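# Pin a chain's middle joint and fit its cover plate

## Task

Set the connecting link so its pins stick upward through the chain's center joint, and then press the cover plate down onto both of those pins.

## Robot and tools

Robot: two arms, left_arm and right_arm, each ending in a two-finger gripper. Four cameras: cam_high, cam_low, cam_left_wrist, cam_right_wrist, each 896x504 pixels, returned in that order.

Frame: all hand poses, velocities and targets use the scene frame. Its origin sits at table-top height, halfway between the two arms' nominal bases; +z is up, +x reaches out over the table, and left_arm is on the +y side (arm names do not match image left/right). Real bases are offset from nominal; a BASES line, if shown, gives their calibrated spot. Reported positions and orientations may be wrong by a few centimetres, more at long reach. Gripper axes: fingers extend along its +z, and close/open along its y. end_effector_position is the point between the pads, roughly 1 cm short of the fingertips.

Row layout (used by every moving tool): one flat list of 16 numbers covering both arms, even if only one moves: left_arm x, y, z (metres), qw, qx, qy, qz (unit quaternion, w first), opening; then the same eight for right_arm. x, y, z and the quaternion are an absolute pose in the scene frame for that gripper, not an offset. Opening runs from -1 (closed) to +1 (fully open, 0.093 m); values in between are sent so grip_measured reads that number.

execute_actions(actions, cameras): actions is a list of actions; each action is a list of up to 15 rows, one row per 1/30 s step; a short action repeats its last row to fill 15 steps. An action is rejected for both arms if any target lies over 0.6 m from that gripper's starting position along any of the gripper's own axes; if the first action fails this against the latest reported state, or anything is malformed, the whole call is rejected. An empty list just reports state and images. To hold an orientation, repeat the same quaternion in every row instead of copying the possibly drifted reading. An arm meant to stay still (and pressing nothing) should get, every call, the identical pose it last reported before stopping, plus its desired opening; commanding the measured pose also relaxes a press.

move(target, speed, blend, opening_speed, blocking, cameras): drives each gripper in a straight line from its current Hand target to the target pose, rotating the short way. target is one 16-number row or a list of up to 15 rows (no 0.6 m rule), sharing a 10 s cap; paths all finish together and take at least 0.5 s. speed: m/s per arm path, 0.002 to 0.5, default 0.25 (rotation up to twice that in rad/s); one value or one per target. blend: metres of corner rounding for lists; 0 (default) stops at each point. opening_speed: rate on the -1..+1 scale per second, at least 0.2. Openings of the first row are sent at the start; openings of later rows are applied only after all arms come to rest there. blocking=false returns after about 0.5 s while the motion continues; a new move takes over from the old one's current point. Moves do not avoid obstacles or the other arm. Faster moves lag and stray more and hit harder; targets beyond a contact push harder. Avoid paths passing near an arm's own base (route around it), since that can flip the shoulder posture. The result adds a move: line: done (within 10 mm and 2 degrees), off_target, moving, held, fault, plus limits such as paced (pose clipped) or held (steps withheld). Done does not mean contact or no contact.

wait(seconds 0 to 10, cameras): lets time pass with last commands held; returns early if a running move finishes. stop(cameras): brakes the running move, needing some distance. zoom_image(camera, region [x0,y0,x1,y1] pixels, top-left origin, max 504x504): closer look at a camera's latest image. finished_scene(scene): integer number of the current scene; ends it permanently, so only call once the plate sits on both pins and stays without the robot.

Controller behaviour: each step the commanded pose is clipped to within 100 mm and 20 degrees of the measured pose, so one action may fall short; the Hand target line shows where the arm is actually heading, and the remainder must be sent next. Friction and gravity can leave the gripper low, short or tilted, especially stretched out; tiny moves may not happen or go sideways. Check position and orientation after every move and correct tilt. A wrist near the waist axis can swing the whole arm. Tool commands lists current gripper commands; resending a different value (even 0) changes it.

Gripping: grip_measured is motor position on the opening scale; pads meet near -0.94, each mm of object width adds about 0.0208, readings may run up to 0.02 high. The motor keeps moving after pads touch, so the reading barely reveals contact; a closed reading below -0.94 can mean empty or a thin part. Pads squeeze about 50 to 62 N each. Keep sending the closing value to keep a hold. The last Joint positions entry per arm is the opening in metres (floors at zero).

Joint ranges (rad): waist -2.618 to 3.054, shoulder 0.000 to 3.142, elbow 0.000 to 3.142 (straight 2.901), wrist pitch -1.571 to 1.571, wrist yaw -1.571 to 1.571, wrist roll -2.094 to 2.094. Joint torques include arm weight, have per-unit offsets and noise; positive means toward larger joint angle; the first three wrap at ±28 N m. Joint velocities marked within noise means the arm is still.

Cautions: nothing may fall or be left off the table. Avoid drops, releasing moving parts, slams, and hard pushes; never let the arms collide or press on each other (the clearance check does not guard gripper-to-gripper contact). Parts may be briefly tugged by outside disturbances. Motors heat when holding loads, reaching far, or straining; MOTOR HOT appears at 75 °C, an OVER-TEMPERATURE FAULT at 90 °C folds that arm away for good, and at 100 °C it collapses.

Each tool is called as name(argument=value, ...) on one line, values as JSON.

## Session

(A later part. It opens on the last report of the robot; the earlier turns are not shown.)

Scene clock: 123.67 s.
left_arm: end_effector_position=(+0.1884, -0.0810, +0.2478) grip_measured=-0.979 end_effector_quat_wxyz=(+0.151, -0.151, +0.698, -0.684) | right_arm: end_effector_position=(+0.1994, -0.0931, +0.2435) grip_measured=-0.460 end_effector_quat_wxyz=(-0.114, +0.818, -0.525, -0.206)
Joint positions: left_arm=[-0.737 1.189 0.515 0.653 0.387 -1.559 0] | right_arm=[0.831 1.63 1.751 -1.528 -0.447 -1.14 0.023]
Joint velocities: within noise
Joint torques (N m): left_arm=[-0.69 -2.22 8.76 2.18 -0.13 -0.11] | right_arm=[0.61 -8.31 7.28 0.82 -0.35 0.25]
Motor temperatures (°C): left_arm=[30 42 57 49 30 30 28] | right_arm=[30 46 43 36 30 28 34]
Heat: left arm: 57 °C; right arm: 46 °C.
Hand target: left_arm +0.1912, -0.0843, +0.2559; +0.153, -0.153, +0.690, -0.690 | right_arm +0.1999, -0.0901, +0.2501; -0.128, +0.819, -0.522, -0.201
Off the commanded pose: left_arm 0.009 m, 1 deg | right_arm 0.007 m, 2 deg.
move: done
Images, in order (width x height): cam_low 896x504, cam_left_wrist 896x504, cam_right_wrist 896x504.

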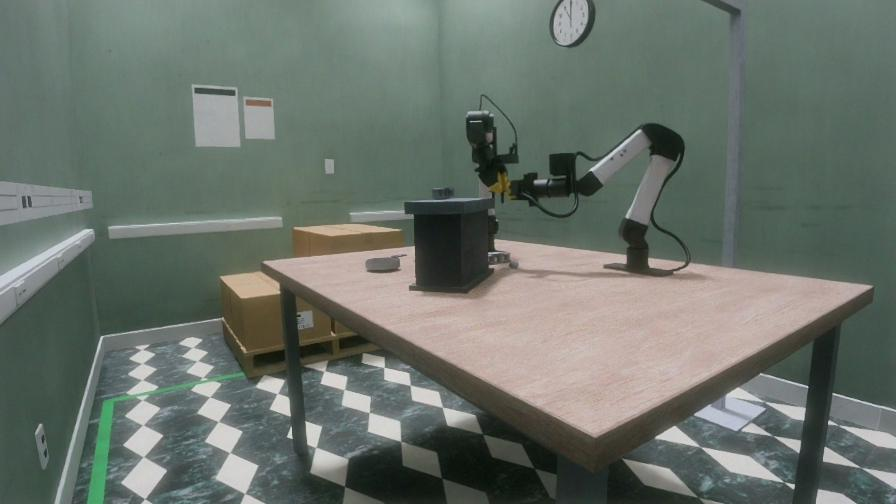

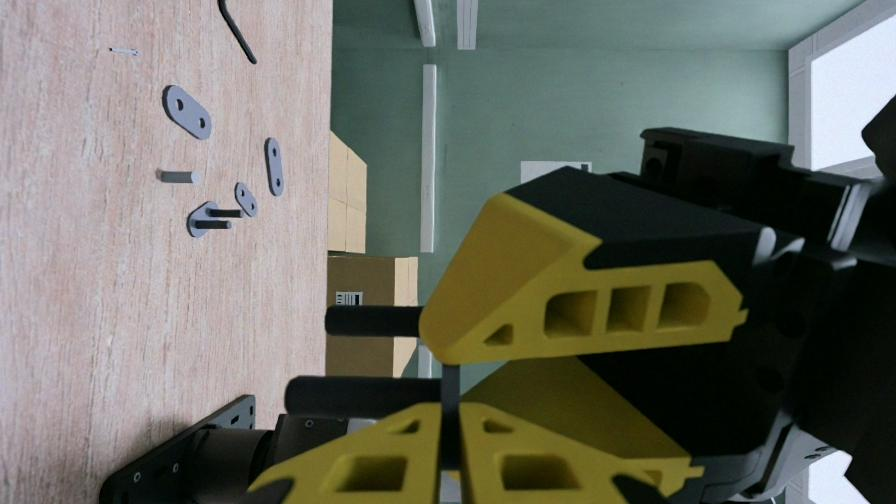

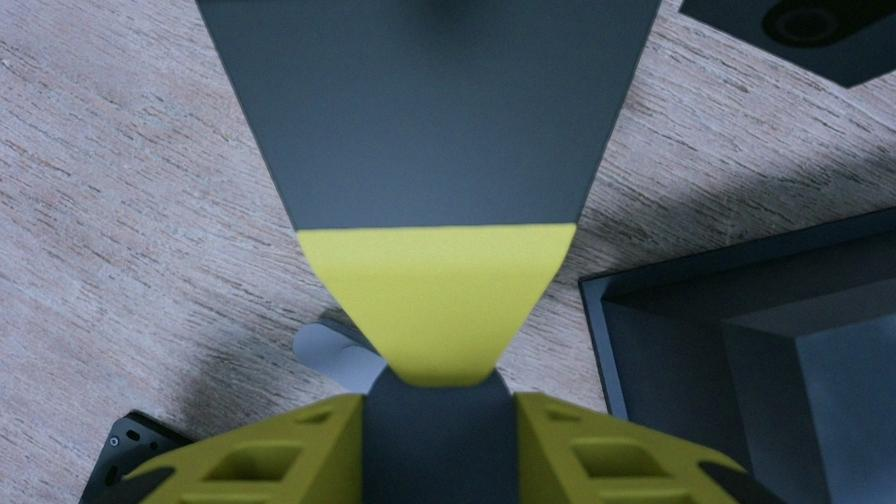

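move(target=[[0.1914, -0.0845, 0.256, 0.1530,-0.1530,0.6903,-0.6903, -1, 0.20, -0.09, 0.25, 0.1277,-0.8192,0.5219,0.2005, 0.2]], opening_speed=0.7, cameras=["cam_left_wrist","cam_right_wrist"])

Scene clock: 125.47 s.
left_arm: end_effector_position=(+0.1886, -0.0813, +0.2469) grip_measured=-0.979 end_effector_quat_wxyz=(+0.150, -0.151, +0.698, -0.683) | right_arm: end_effector_position=(+0.1997, -0.0927, +0.2436) grip_measured=+0.197 end_effector_quat_wxyz=(-0.115, +0.818, -0.525, -0.205)
Joint positions: left_arm=[-0.737 1.191 0.515 0.653 0.387 -1.559 0] | right_arm=[0.831 1.63 1.751 -1.526 -0.447 -1.139 0.055]
Joint velocities: within noise
Joint torques (N m): left_arm=[-0.7 -2.5 8.73 2.18 -0.12 -0.11] | right_arm=[0.62 -8.32 7.27 0.8 -0.36 0.24]
Motor temperatures (°C): left_arm=[30 42 57 50 30 30 28] | right_arm=[30 46 43 36 30 28 33]
Heat: left arm: 57 °C; right arm: 46 °C.
Hand target: left_arm +0.1912, -0.0843, +0.2559; +0.153, -0.153, +0.690, -0.690 | right_arm +0.1999, -0.0901, +0.2501; -0.128, +0.819, -0.522, -0.201
Off the commanded pose: left_arm 0.010 m, 1 deg | right_arm 0.007 m, 2 deg.
move: done
Images, in order (width x height): cam_left_wrist 896x504, cam_right_wrist 896x504.

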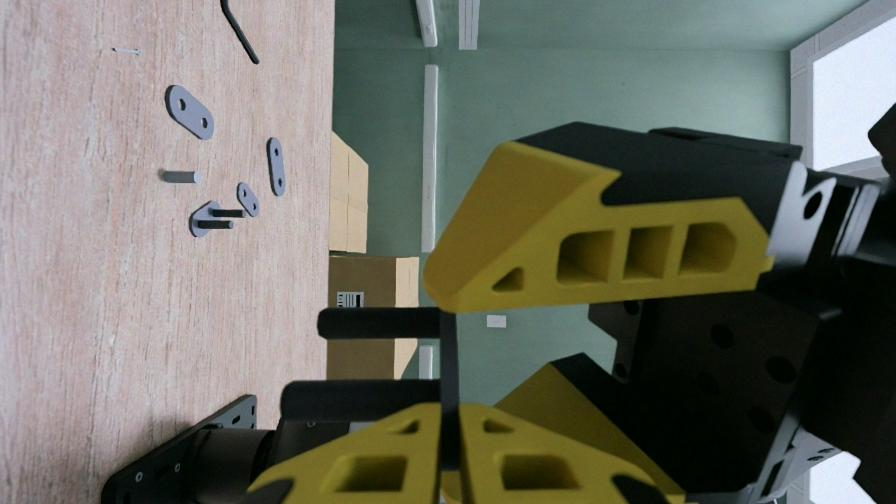

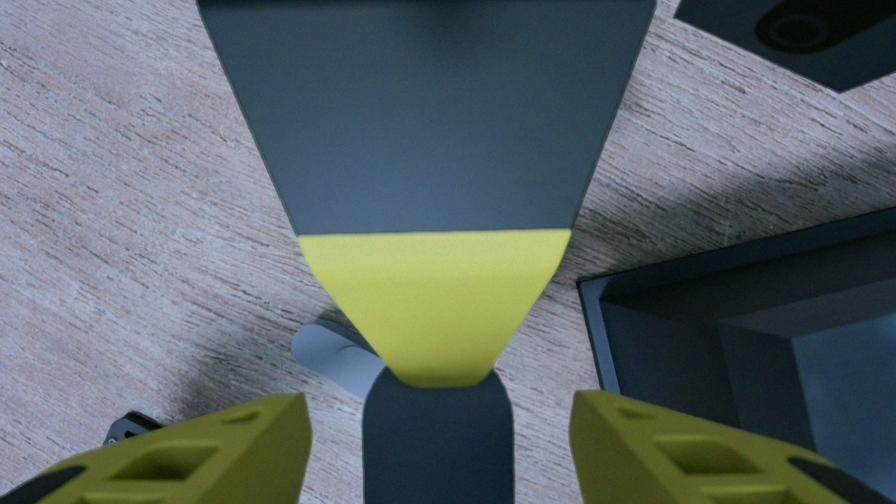

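move(target=[[0.1914, -0.0845, 0.256, 0.1530,-0.1530,0.6903,-0.6903, -1, 0.215, -0.125, 0.32, 0.1277,-0.8192,0.5219,0.2005, 0.2],[0.1914, -0.0845, 0.256, 0.1530,-0.1530,0.6903,-0.6903, -1, 0.23, -0.22, 0.30, 0.1277,-0.8192,0.5219,0.2005, 0.2]], speed=[0.1,0.2], blend=0.02, cameras=["cam_high"])

move(target=[[0.185, -0.05, 0.27, 0.5964,0.3799,0.5964,-0.3799, -1, 0.23, -0.22, 0.30, 0.1277,-0.8192,0.5219,0.2005, 0.2],[0.19, -0.06, 0.265,0.6903,0.6903,0.1530,0.1530, -1, 0.23, -0.22, 0.30, 0.1277,-0.8192,0.5219,0.2005, 0.2]], speed=[0.4,0.4], blend=0.02)

Scene clock: 128.87 s.
left_arm: end_effector_position=(+0.1886, -0.0813, +0.2469) grip_measured=-0.979 end_effector_quat_wxyz=(+0.150, -0.151, +0.698, -0.683) | right_arm: end_effector_position=(+0.2331, -0.2163, +0.3015) grip_measured=+0.198 end_effector_quat_wxyz=(-0.275, +0.781, -0.550, -0.108)
Joint positions: left_arm=[-0.737 1.191 0.515 0.653 0.387 -1.559 0] | right_arm=[0.352 1.281 1.645 -1.575 -0.491 -1.479 0.055]
Joint velocities: within noise
Joint torques (N m): left_arm=[-0.69 -2.5 8.75 2.18 -0.12 -0.11] | right_arm=[-0.43 -4.34 4.55 0.99 -0.39 0.1]
Motor temperatures (°C): left_arm=[30 42 57 50 30 30 28] | right_arm=[30 46 43 36 30 28 33]
Heat: left arm: 57 °C; right arm: 46 °C.
Hand target: left_arm +0.1912, -0.0843, +0.2559; +0.153, -0.153, +0.690, -0.690 | right_arm +0.2301, -0.2194, +0.2994; -0.271, +0.783, -0.550, -0.107
Off the commanded pose: left_arm 0.010 m, 1 deg | right_arm 0.005 m, 21 deg; orientation clipped.
joint sent to its limit (right arm) — joint 4 (wrist pitch), lower limit. The joint targets are off in orientation, not in position.
move: off_target (right_arm); limits=paced
Images, in order (width x height): cam_high 896x504.

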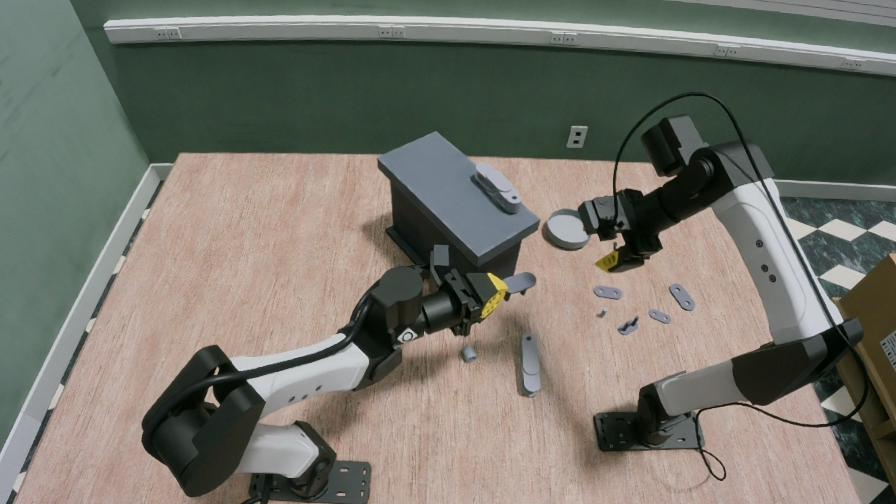

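Scene clock: 133.70 s.
left_arm: end_effector_position=(+0.1893, -0.0578, +0.2584) grip_measured=-0.981 end_effector_quat_wxyz=(+0.683, +0.697, +0.164, +0.143) | right_arm: end_effector_position=(+0.2331, -0.2163, +0.3015) grip_measured=+0.198 end_effector_quat_wxyz=(-0.275, +0.781, -0.550, -0.108)
Joint positions: left_arm=[-0.659 1.086 0.514 0.543 0.457 1.559 0] | right_arm=[0.352 1.281 1.645 -1.575 -0.491 -1.481 0.055]
Joint velocities: within noise
Joint torques (N m): left_arm=[-0.62 -1.78 7.47 2.3 -0.05 -0.04] | right_arm=[-0.4 -4.36 4.53 0.99 -0.38 0.09]
Motor temperatures (°C): left_arm=[30 42 57 51 30 30 28] | right_arm=[30 45 42 36 30 28 33]
Heat: left arm: 57 °C; right arm: 45 °C.
Hand target: left_arm +0.1898, -0.0599, +0.2650; +0.690, +0.691, +0.153, +0.153 | right_arm +0.2301, -0.2194, +0.2994; -0.271, +0.783, -0.550, -0.106
Off the commanded pose: left_arm 0.007 m, 2 deg | right_arm 0.005 m, 21 deg; orientation clipped.
joint sent to its limit (right arm) — joint 4 (wrist pitch), lower limit. The joint targets are off in orientation, not in position.
move: off_target (right_arm); limits=paced

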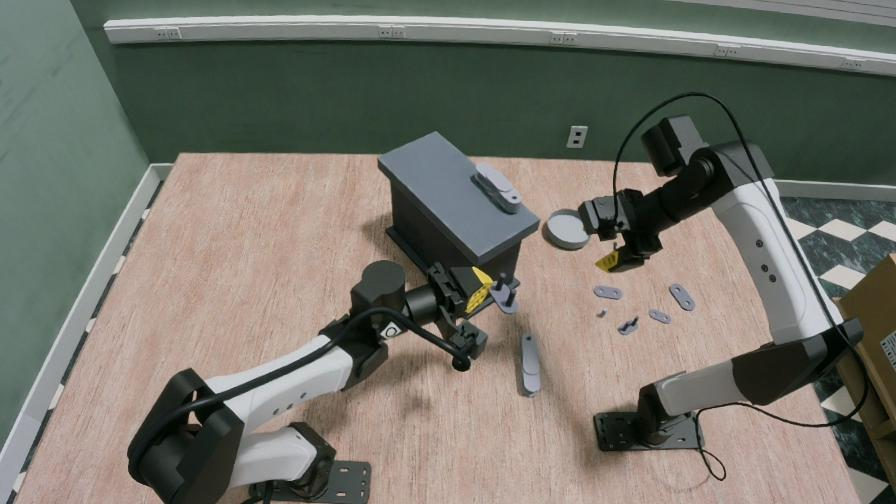

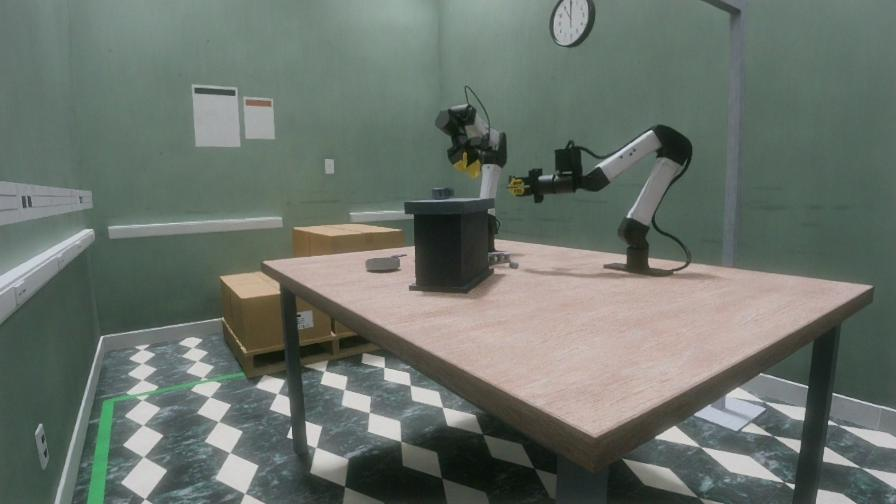

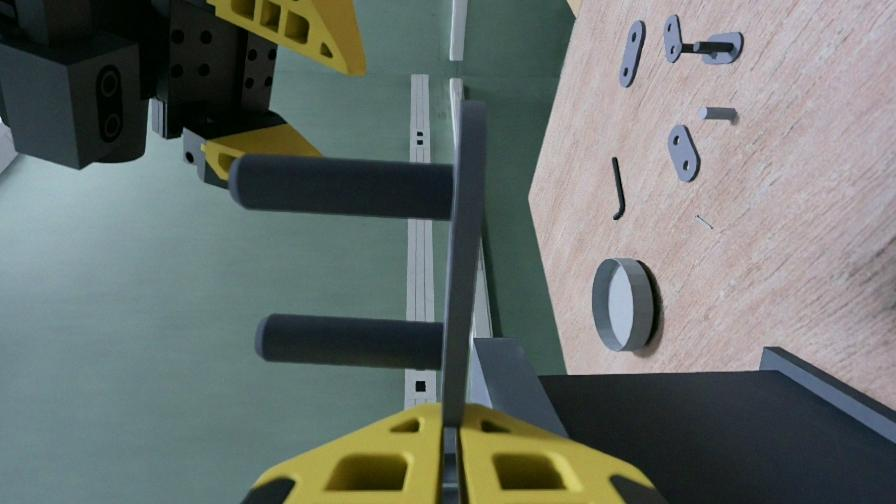

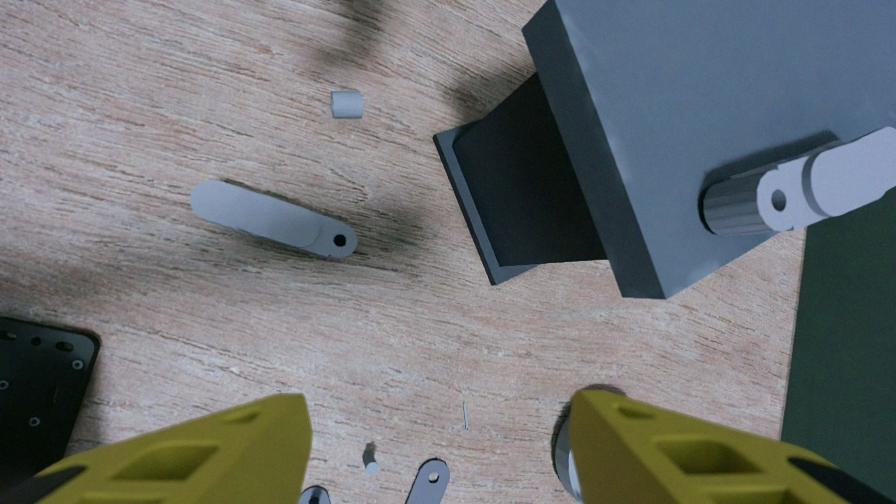

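execute_actions(actions=[])

Scene clock: 135.70 s.
left_arm: end_effector_position=(+0.1893, -0.0578, +0.2585) grip_measured=-0.981 end_effector_quat_wxyz=(+0.683, +0.697, +0.163, +0.143) | right_arm: end_effector_position=(+0.2331, -0.2163, +0.3015) grip_measured=+0.198 end_effector_quat_wxyz=(-0.275, +0.781, -0.550, -0.108)
Joint positions: left_arm=[-0.659 1.086 0.514 0.543 0.457 1.56 0] | right_arm=[0.352 1.281 1.645 -1.575 -0.491 -1.481 0.055]
Joint velocities: within noise
Joint torques (N m): left_arm=[-0.62 -1.78 7.51 2.29 -0.04 0.01] | right_arm=[-0.4 -4.36 4.56 0.99 -0.38 0.09]
Motor temperatures (°C): left_arm=[30 42 57 51 30 30 28] | right_arm=[30 45 42 36 30 28 33]
Heat: left arm: 57 °C; right arm: 45 °C.
Hand target: left_arm +0.1898, -0.0599, +0.2650; +0.690, +0.691, +0.153, +0.153 | right_arm +0.2301, -0.2194, +0.2994; -0.271, +0.783, -0.550, -0.106
Tool commands: left_gripper/opening=-1.0 right_gripper/opening=+0.2
Off the commanded pose: left_arm 0.007 m, 2 deg | right_arm 0.005 m, 21 deg; orientation clipped.

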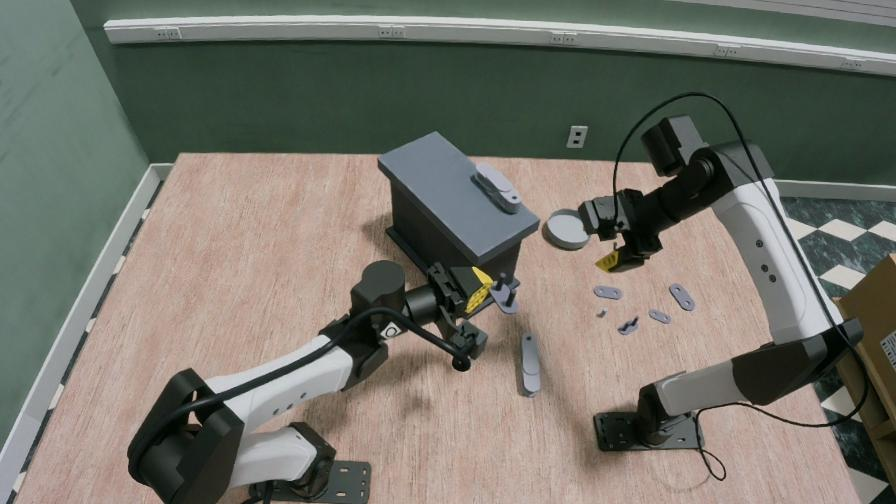

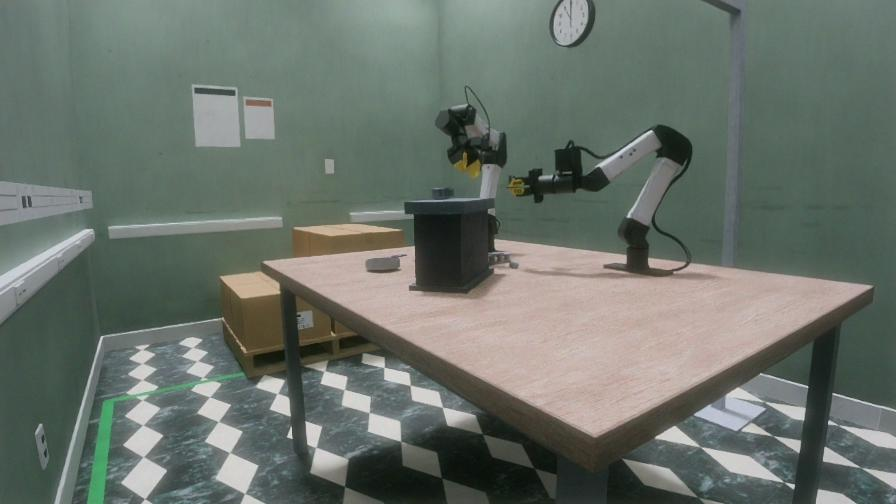

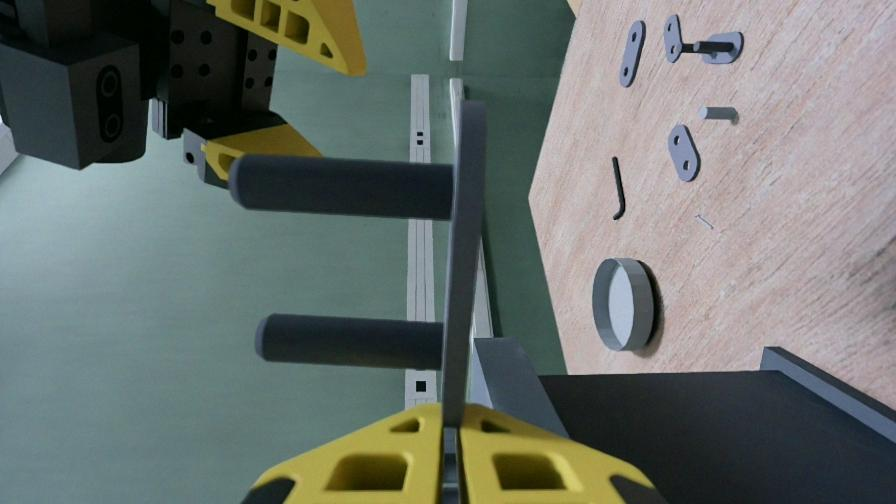

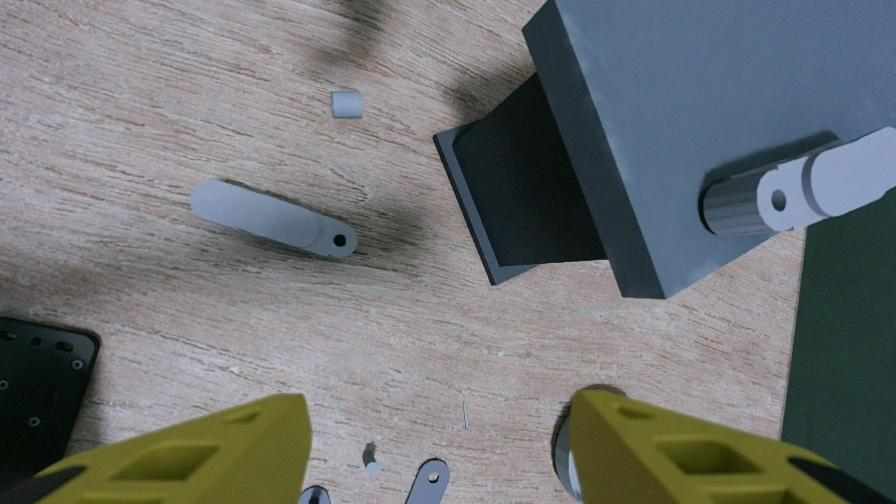

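move(target=[[0.19,-0.06,0.23,0.6903,0.6903,0.1530,0.1530,-1,0.235,-0.19,0.26,0.1277,-0.8192,0.5219,0.2005,-0.3]], speed=0.08, opening_speed=1)

Scene clock: 142.07 s.
left_arm: end_effector_position=(+0.1905, -0.0588, +0.2282) grip_measured=-0.981 end_effector_quat_wxyz=(+0.686, +0.695, +0.161, +0.146) | right_arm: end_effector_position=(+0.2364, -0.1902, +0.2667) grip_measured=-0.298 end_effector_quat_wxyz=(-0.207, +0.805, -0.533, -0.159)
Joint positions: left_arm=[-0.659 1.172 0.417 0.736 0.457 1.561 0] | right_arm=[0.448 1.412 1.624 -1.575 -0.49 -1.481 0.031]
Joint velocities: within noise
Joint torques (N m): left_arm=[-0.62 -2.06 6.17 2.33 -0.04 0.01] | right_arm=[0.61 -3.47 4.88 0.72 -0.38 0.19]
Motor temperatures (°C): left_arm=[30 41 56 52 29 30 29] | right_arm=[30 45 42 35 30 28 33]
Heat: left arm: 56 °C; right arm: 45 °C.
Hand target: left_arm +0.1899, -0.0600, +0.2301; +0.690, +0.691, +0.153, +0.153 | right_arm +0.2348, -0.1897, +0.2596; -0.191, +0.806, -0.535, -0.166
Off the commanded pose: left_arm 0.002 m, 1 deg | right_arm 0.007 m, 10 deg.
joint sent to its limit (right arm) — joint 4 (wrist pitch), lower limit. The joint targets are off in orientation, not in position.
move: off_target (right_arm)

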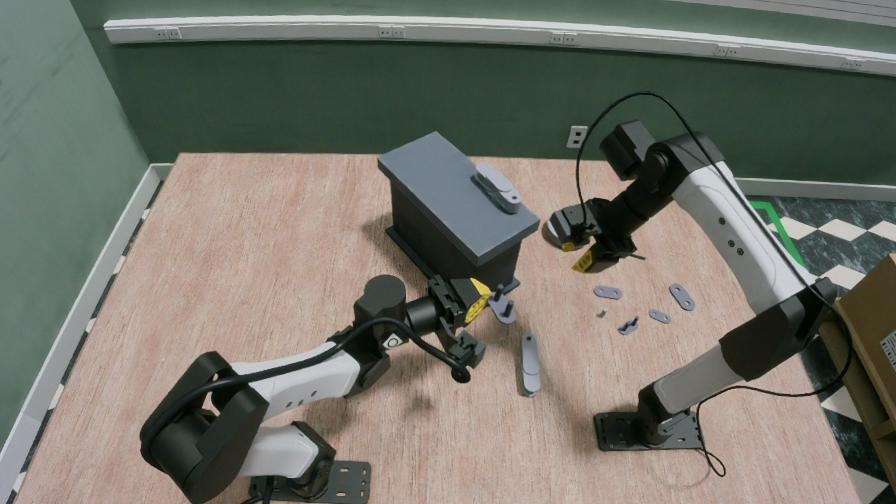

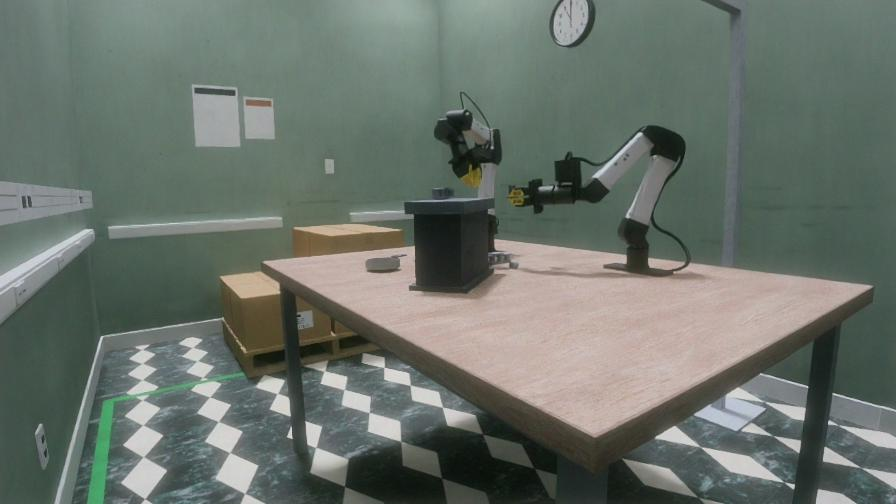

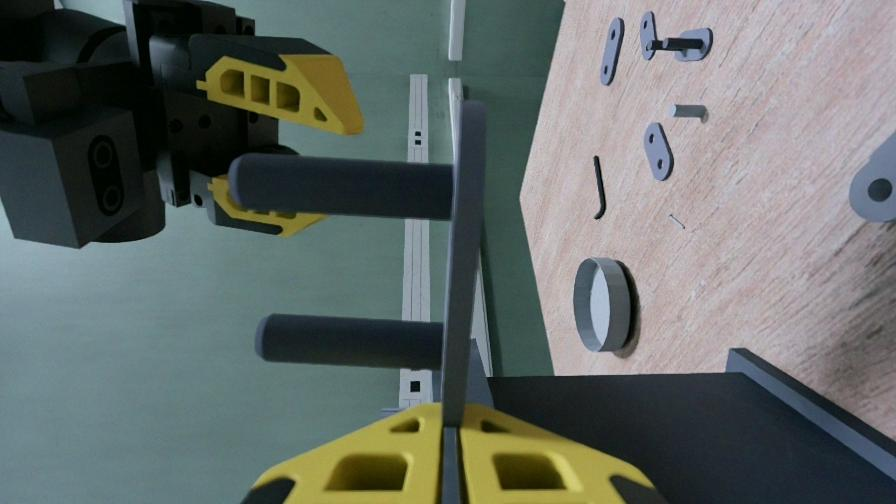

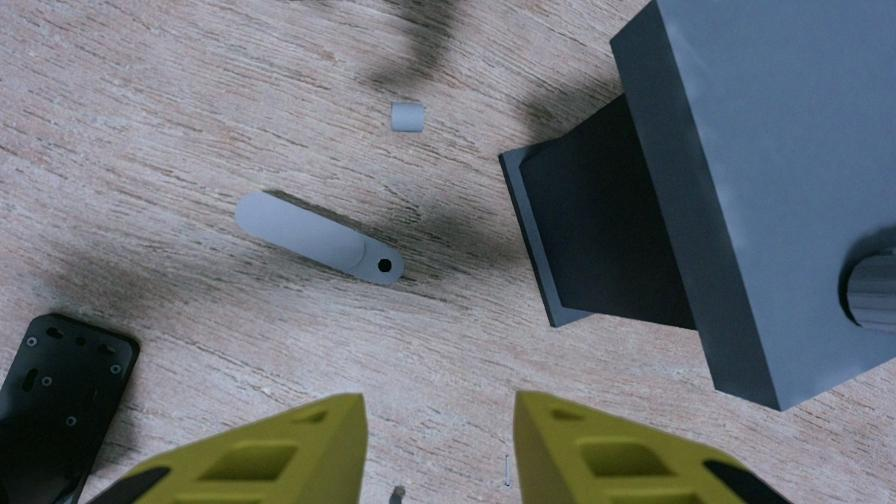

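move(target=[[0.19,-0.06,0.23,0.6903,0.6903,0.1530,0.1530,-1,0.20,-0.18,0.265,0.1886,-0.5913,0.7706,0.1447,-0.3]], speed=0.15, opening_speed=1, cameras=["cam_left_wrist","cam_right_wrist","cam_high"])

Scene clock: 147.47 s.
left_arm: end_effector_position=(+0.1905, -0.0588, +0.2285) grip_measured=-0.981 end_effector_quat_wxyz=(+0.686, +0.694, +0.161, +0.146) | right_arm: end_effector_position=(+0.2020, -0.1786, +0.2654) grip_measured=-0.298 end_effector_quat_wxyz=(+0.185, -0.592, +0.770, +0.149)
Joint positions: left_arm=[-0.659 1.172 0.417 0.737 0.457 1.561 0] | right_arm=[0.692 1.23 1.49 -1.438 -0.282 -0.571 0.031]
Joint velocities: within noise
Joint torques (N m): left_arm=[-0.62 -2.03 6.19 2.29 -0.04 0.01] | right_arm=[0.62 -4.79 4.94 1.26 -0.17 0.25]
Motor temperatures (°C): left_arm=[30 41 57 53 29 30 29] | right_arm=[30 44 41 35 30 28 33]
Heat: left arm: 57 °C; right arm: 44 °C.
Hand target: left_arm +0.1899, -0.0600, +0.2301; +0.690, +0.691, +0.153, +0.153 | right_arm +0.2001, -0.1800, +0.2650; +0.188, -0.591, +0.771, +0.145
Off the commanded pose: left_arm 0.002 m, 1 deg | right_arm 0.002 m, 1 deg.
move: done
Images, in order (width x height): cam_high 896x504, cam_left_wrist 896x504, cam_right_wrist 896x504.

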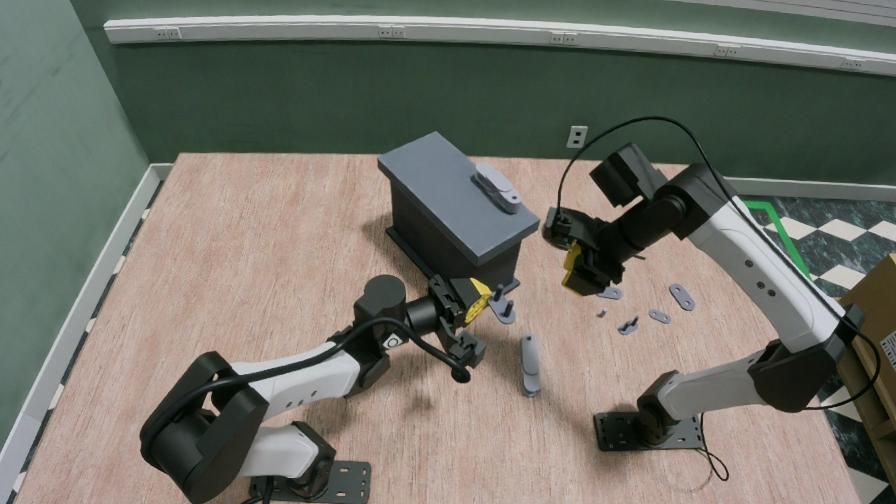

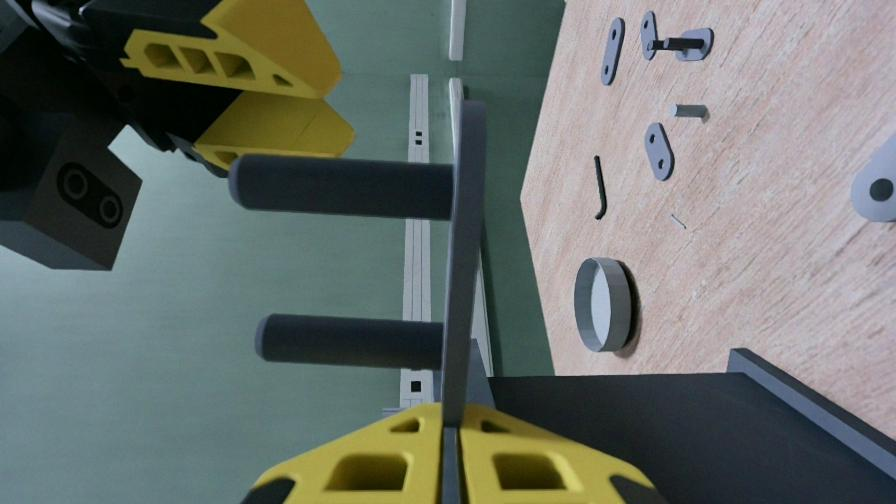

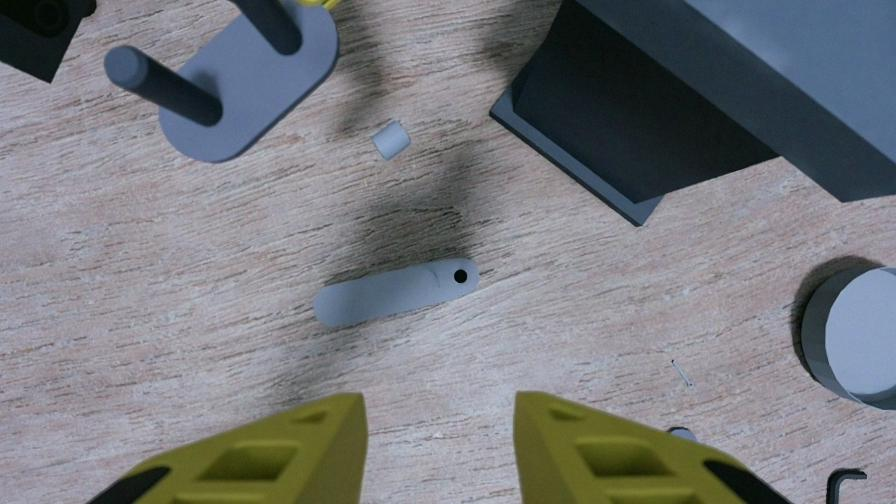

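move(target=[[0.19,-0.06,0.23,0.6903,0.6903,0.1530,0.1530,-1,0.14,-0.13,0.31,0.2316,-0.2185,0.9464,0.0535,-0.3],[0.19,-0.06,0.23,0.6903,0.6903,0.1530,0.1530,-1,0.130,-0.088,0.31,0.2316,-0.2185,0.9464,0.0535,-0.3]], speed=0.15, blend=0.02, cameras=["cam_left_wrist","cam_right_wrist","cam_high"])

Scene clock: 154.30 s.
left_arm: end_effector_position=(+0.1905, -0.0588, +0.2286) grip_measured=-0.981 end_effector_quat_wxyz=(+0.686, +0.694, +0.161, +0.146) | right_arm: end_effector_position=(+0.1309, -0.0894, +0.3068) grip_measured=-0.298 end_effector_quat_wxyz=(+0.248, -0.229, +0.936, +0.098)
Joint positions: left_arm=[-0.659 1.172 0.417 0.738 0.457 1.561 0] | right_arm=[1.504 1.482 1.849 -1.574 0.407 0.941 0.031]
Joint velocities: within noise
Joint torques (N m): left_arm=[-0.62 -2.04 6.16 2.29 -0.04 0.01] | right_arm=[0.49 -4.49 7.21 1.01 0.25 0.23]
Motor temperatures (°C): left_arm=[30 41 57 54 29 30 29] | right_arm=[30 44 42 36 30 28 32]
Heat: left arm: 57 °C; right arm: 44 °C.
Hand target: left_arm +0.1899, -0.0600, +0.2301; +0.690, +0.691, +0.153, +0.153 | right_arm +0.1302, -0.0880, +0.3094; +0.250, -0.226, +0.936, +0.099
Off the commanded pose: left_arm 0.002 m, 1 deg | right_arm 0.004 m, 6 deg.
joint sent to its limit (right arm) — joint 4 (wrist pitch), lower limit. The joint targets are off in orientation, not in position.
move: off_target (right_arm)
Images, in order (width x height): cam_high 896x504, cam_left_wrist 896x504, cam_right_wrist 896x504.

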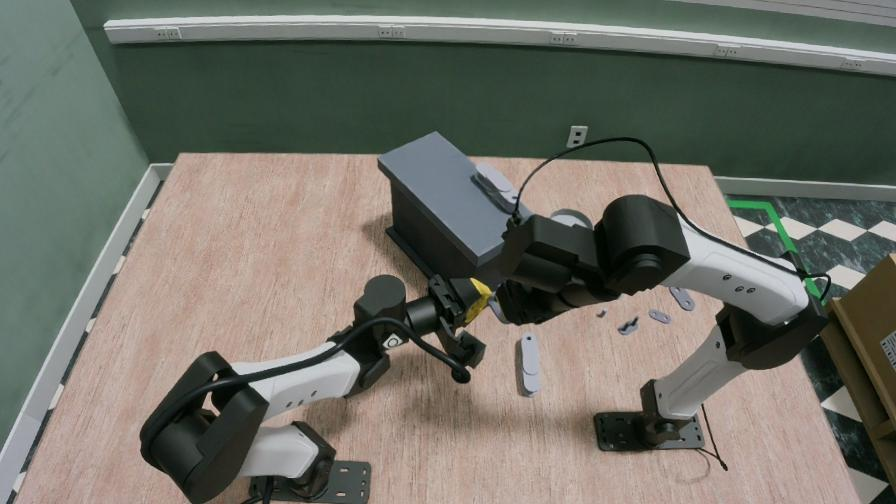

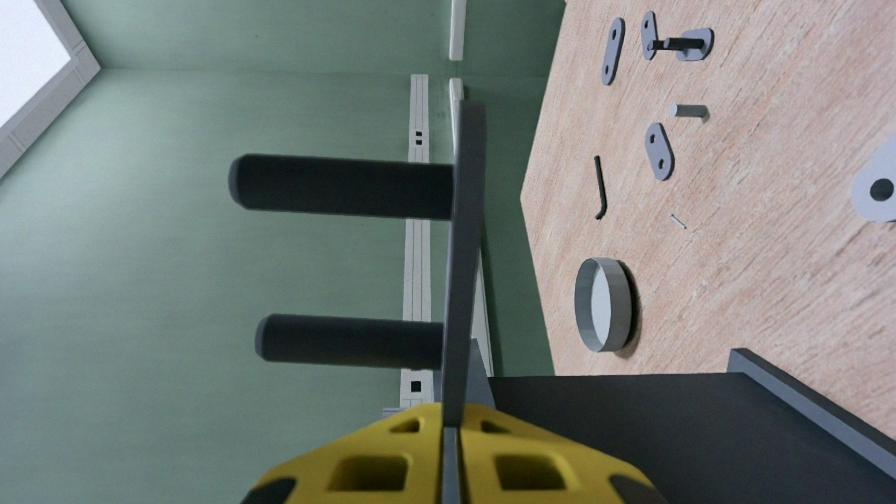

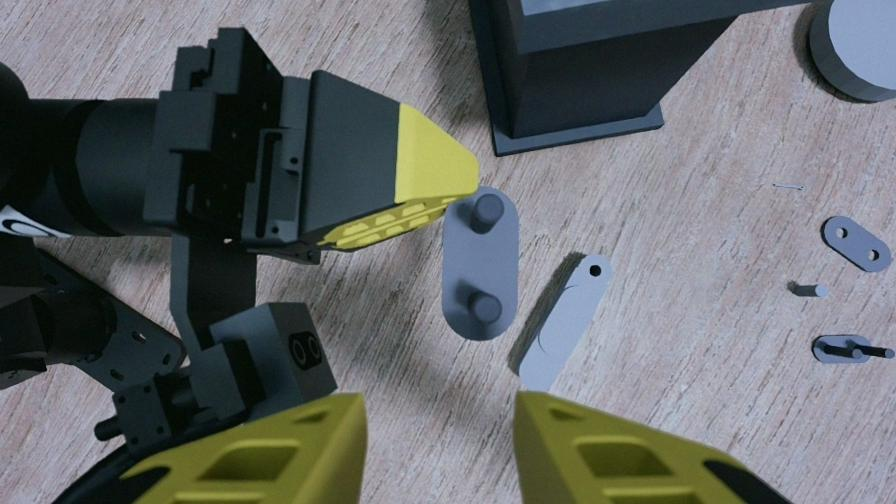

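zoom_image(camera="cam_right_wrist", region=[380, 160, 580, 360])

Scaled by 2.520 from the camera's 896x504 image, which has a finer 1280x720 frame.

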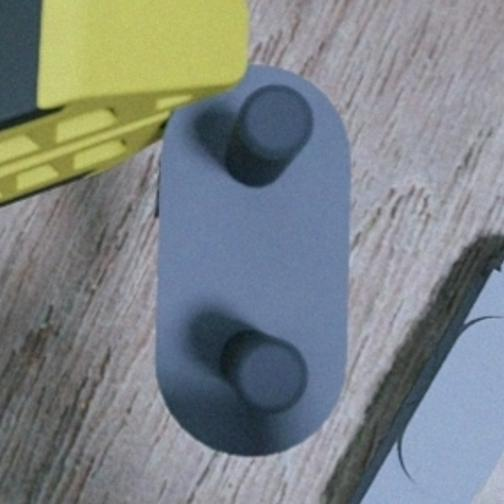

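move(target=[[0.19,-0.06,0.23,0.6903,0.6903,0.1530,0.1530,-1,0.165,-0.083,0.292,0.2306,-0.2350,0.9425,0.0575,-0.3]], speed=0.08, cameras=["cam_left_wrist","cam_right_wrist","cam_high"])

Scene clock: 158.47 s.
left_arm: end_effector_position=(+0.1905, -0.0588, +0.2286) grip_measured=-0.981 end_effector_quat_wxyz=(+0.686, +0.694, +0.161, +0.146) | right_arm: end_effector_position=(+0.1638, -0.0884, +0.2914) grip_measured=-0.298 end_effector_quat_wxyz=(+0.234, -0.233, +0.942, +0.053)
Joint positions: left_arm=[-0.659 1.172 0.417 0.738 0.457 1.561 0] | right_arm=[1.375 1.545 1.862 -1.572 0.374 0.821 0.031]
Joint velocities: within noise
Joint torques (N m): left_arm=[-0.61 -2.03 6.16 2.29 -0.04 0] | right_arm=[-0.55 -4.57 7.39 1.07 0.05 0.07]
Motor temperatures (°C): left_arm=[30 41 57 54 29 30 29] | right_arm=[30 44 42 35 30 28 32]
Heat: left arm: 57 °C; right arm: 44 °C.
Hand target: left_arm +0.1899, -0.0600, +0.2301; +0.690, +0.691, +0.153, +0.153 | right_arm +0.1650, -0.0831, +0.2920; +0.231, -0.235, +0.942, +0.058
Off the commanded pose: left_arm 0.002 m, 1 deg | right_arm 0.006 m, 1 deg.
move: done
Images, in order (width x height): cam_high 896x504, cam_left_wrist 896x504, cam_right_wrist 896x504.

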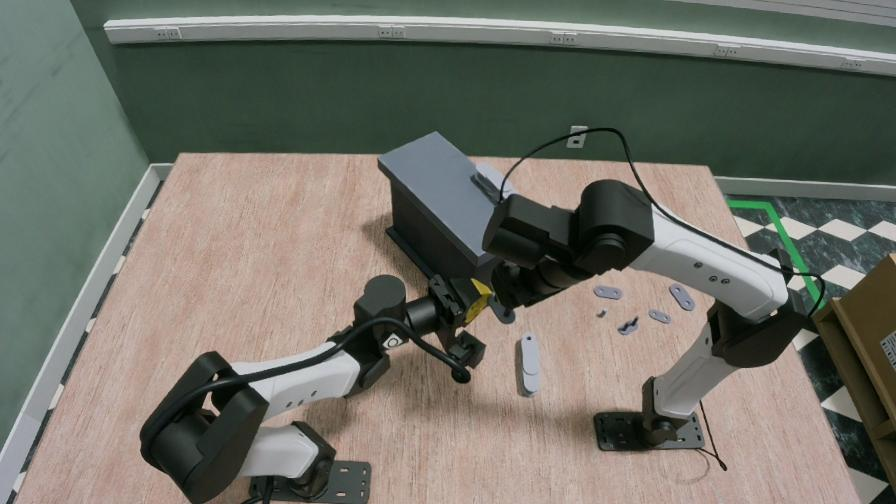

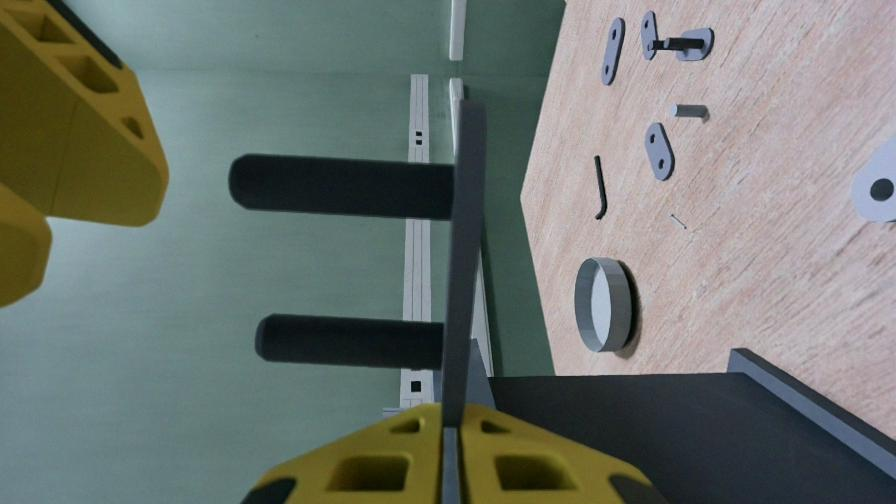

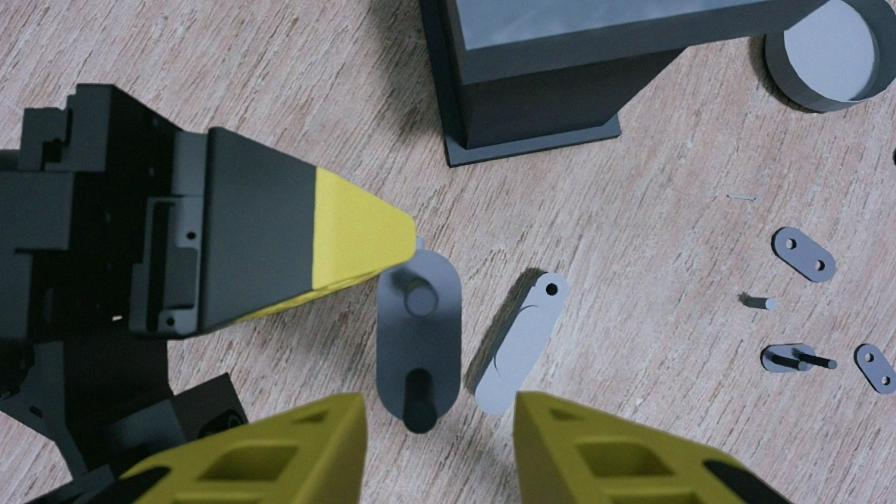

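move(target=[[0.19,-0.06,0.23,0.6903,0.6903,0.1530,0.1530,-1,0.171,-0.0735,0.275,0.2306,-0.2350,0.9425,0.0575,-0.3],[0.19,-0.06,0.23,0.6903,0.6903,0.1530,0.1530,-1,0.171,-0.0735,0.255,0.2306,-0.2350,0.9425,0.0575,-0.3]], speed=0.06, cameras=["cam_left_wrist","cam_right_wrist"])

Scene clock: 160.67 s.
left_arm: end_effector_position=(+0.1905, -0.0588, +0.2286) grip_measured=-0.981 end_effector_quat_wxyz=(+0.686, +0.694, +0.161, +0.146) | right_arm: end_effector_position=(+0.1707, -0.0710, +0.2537) grip_measured=-0.298 end_effector_quat_wxyz=(+0.232, -0.235, +0.942, +0.051)
Joint positions: left_arm=[-0.659 1.172 0.417 0.738 0.457 1.561 0] | right_arm=[1.362 1.545 1.695 -1.405 0.368 0.806 0.031]
Joint velocities: within noise
Joint torques (N m): left_arm=[-0.62 -2.03 6.17 2.29 -0.04 0.01] | right_arm=[-0.68 -8.38 5.2 1.07 0.06 0.08]
Motor temperatures (°C): left_arm=[30 41 57 54 29 30 29] | right_arm=[30 44 42 35 30 28 32]
Heat: left arm: 57 °C; right arm: 44 °C.
Hand target: left_arm +0.1899, -0.0600, +0.2301; +0.690, +0.691, +0.153, +0.153 | right_arm +0.1710, -0.0735, +0.2550; +0.231, -0.235, +0.943, +0.057
Off the commanded pose: left_arm 0.002 m, 1 deg | right_arm 0.003 m, 1 deg.
move: done
Images, in order (width x height): cam_left_wrist 896x504, cam_right_wrist 896x504.

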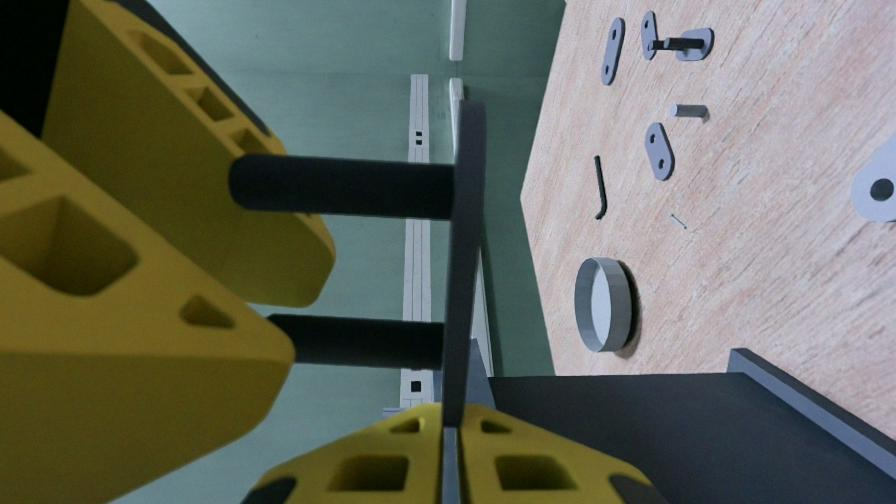

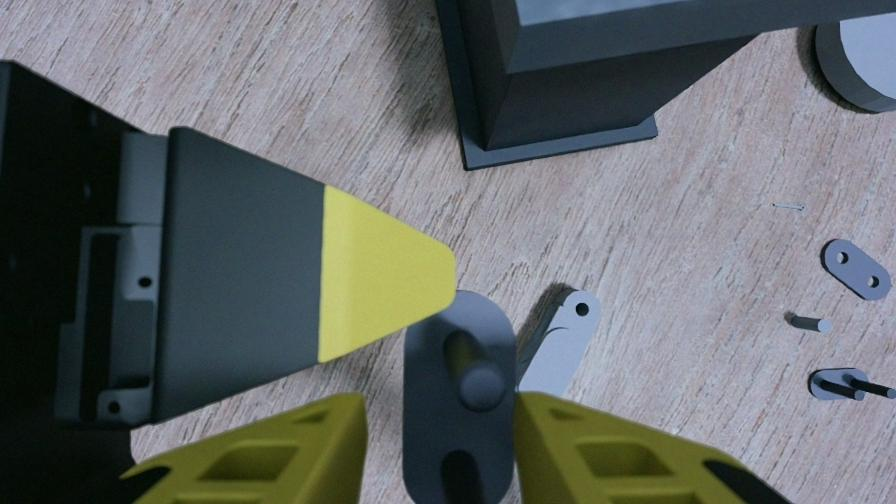

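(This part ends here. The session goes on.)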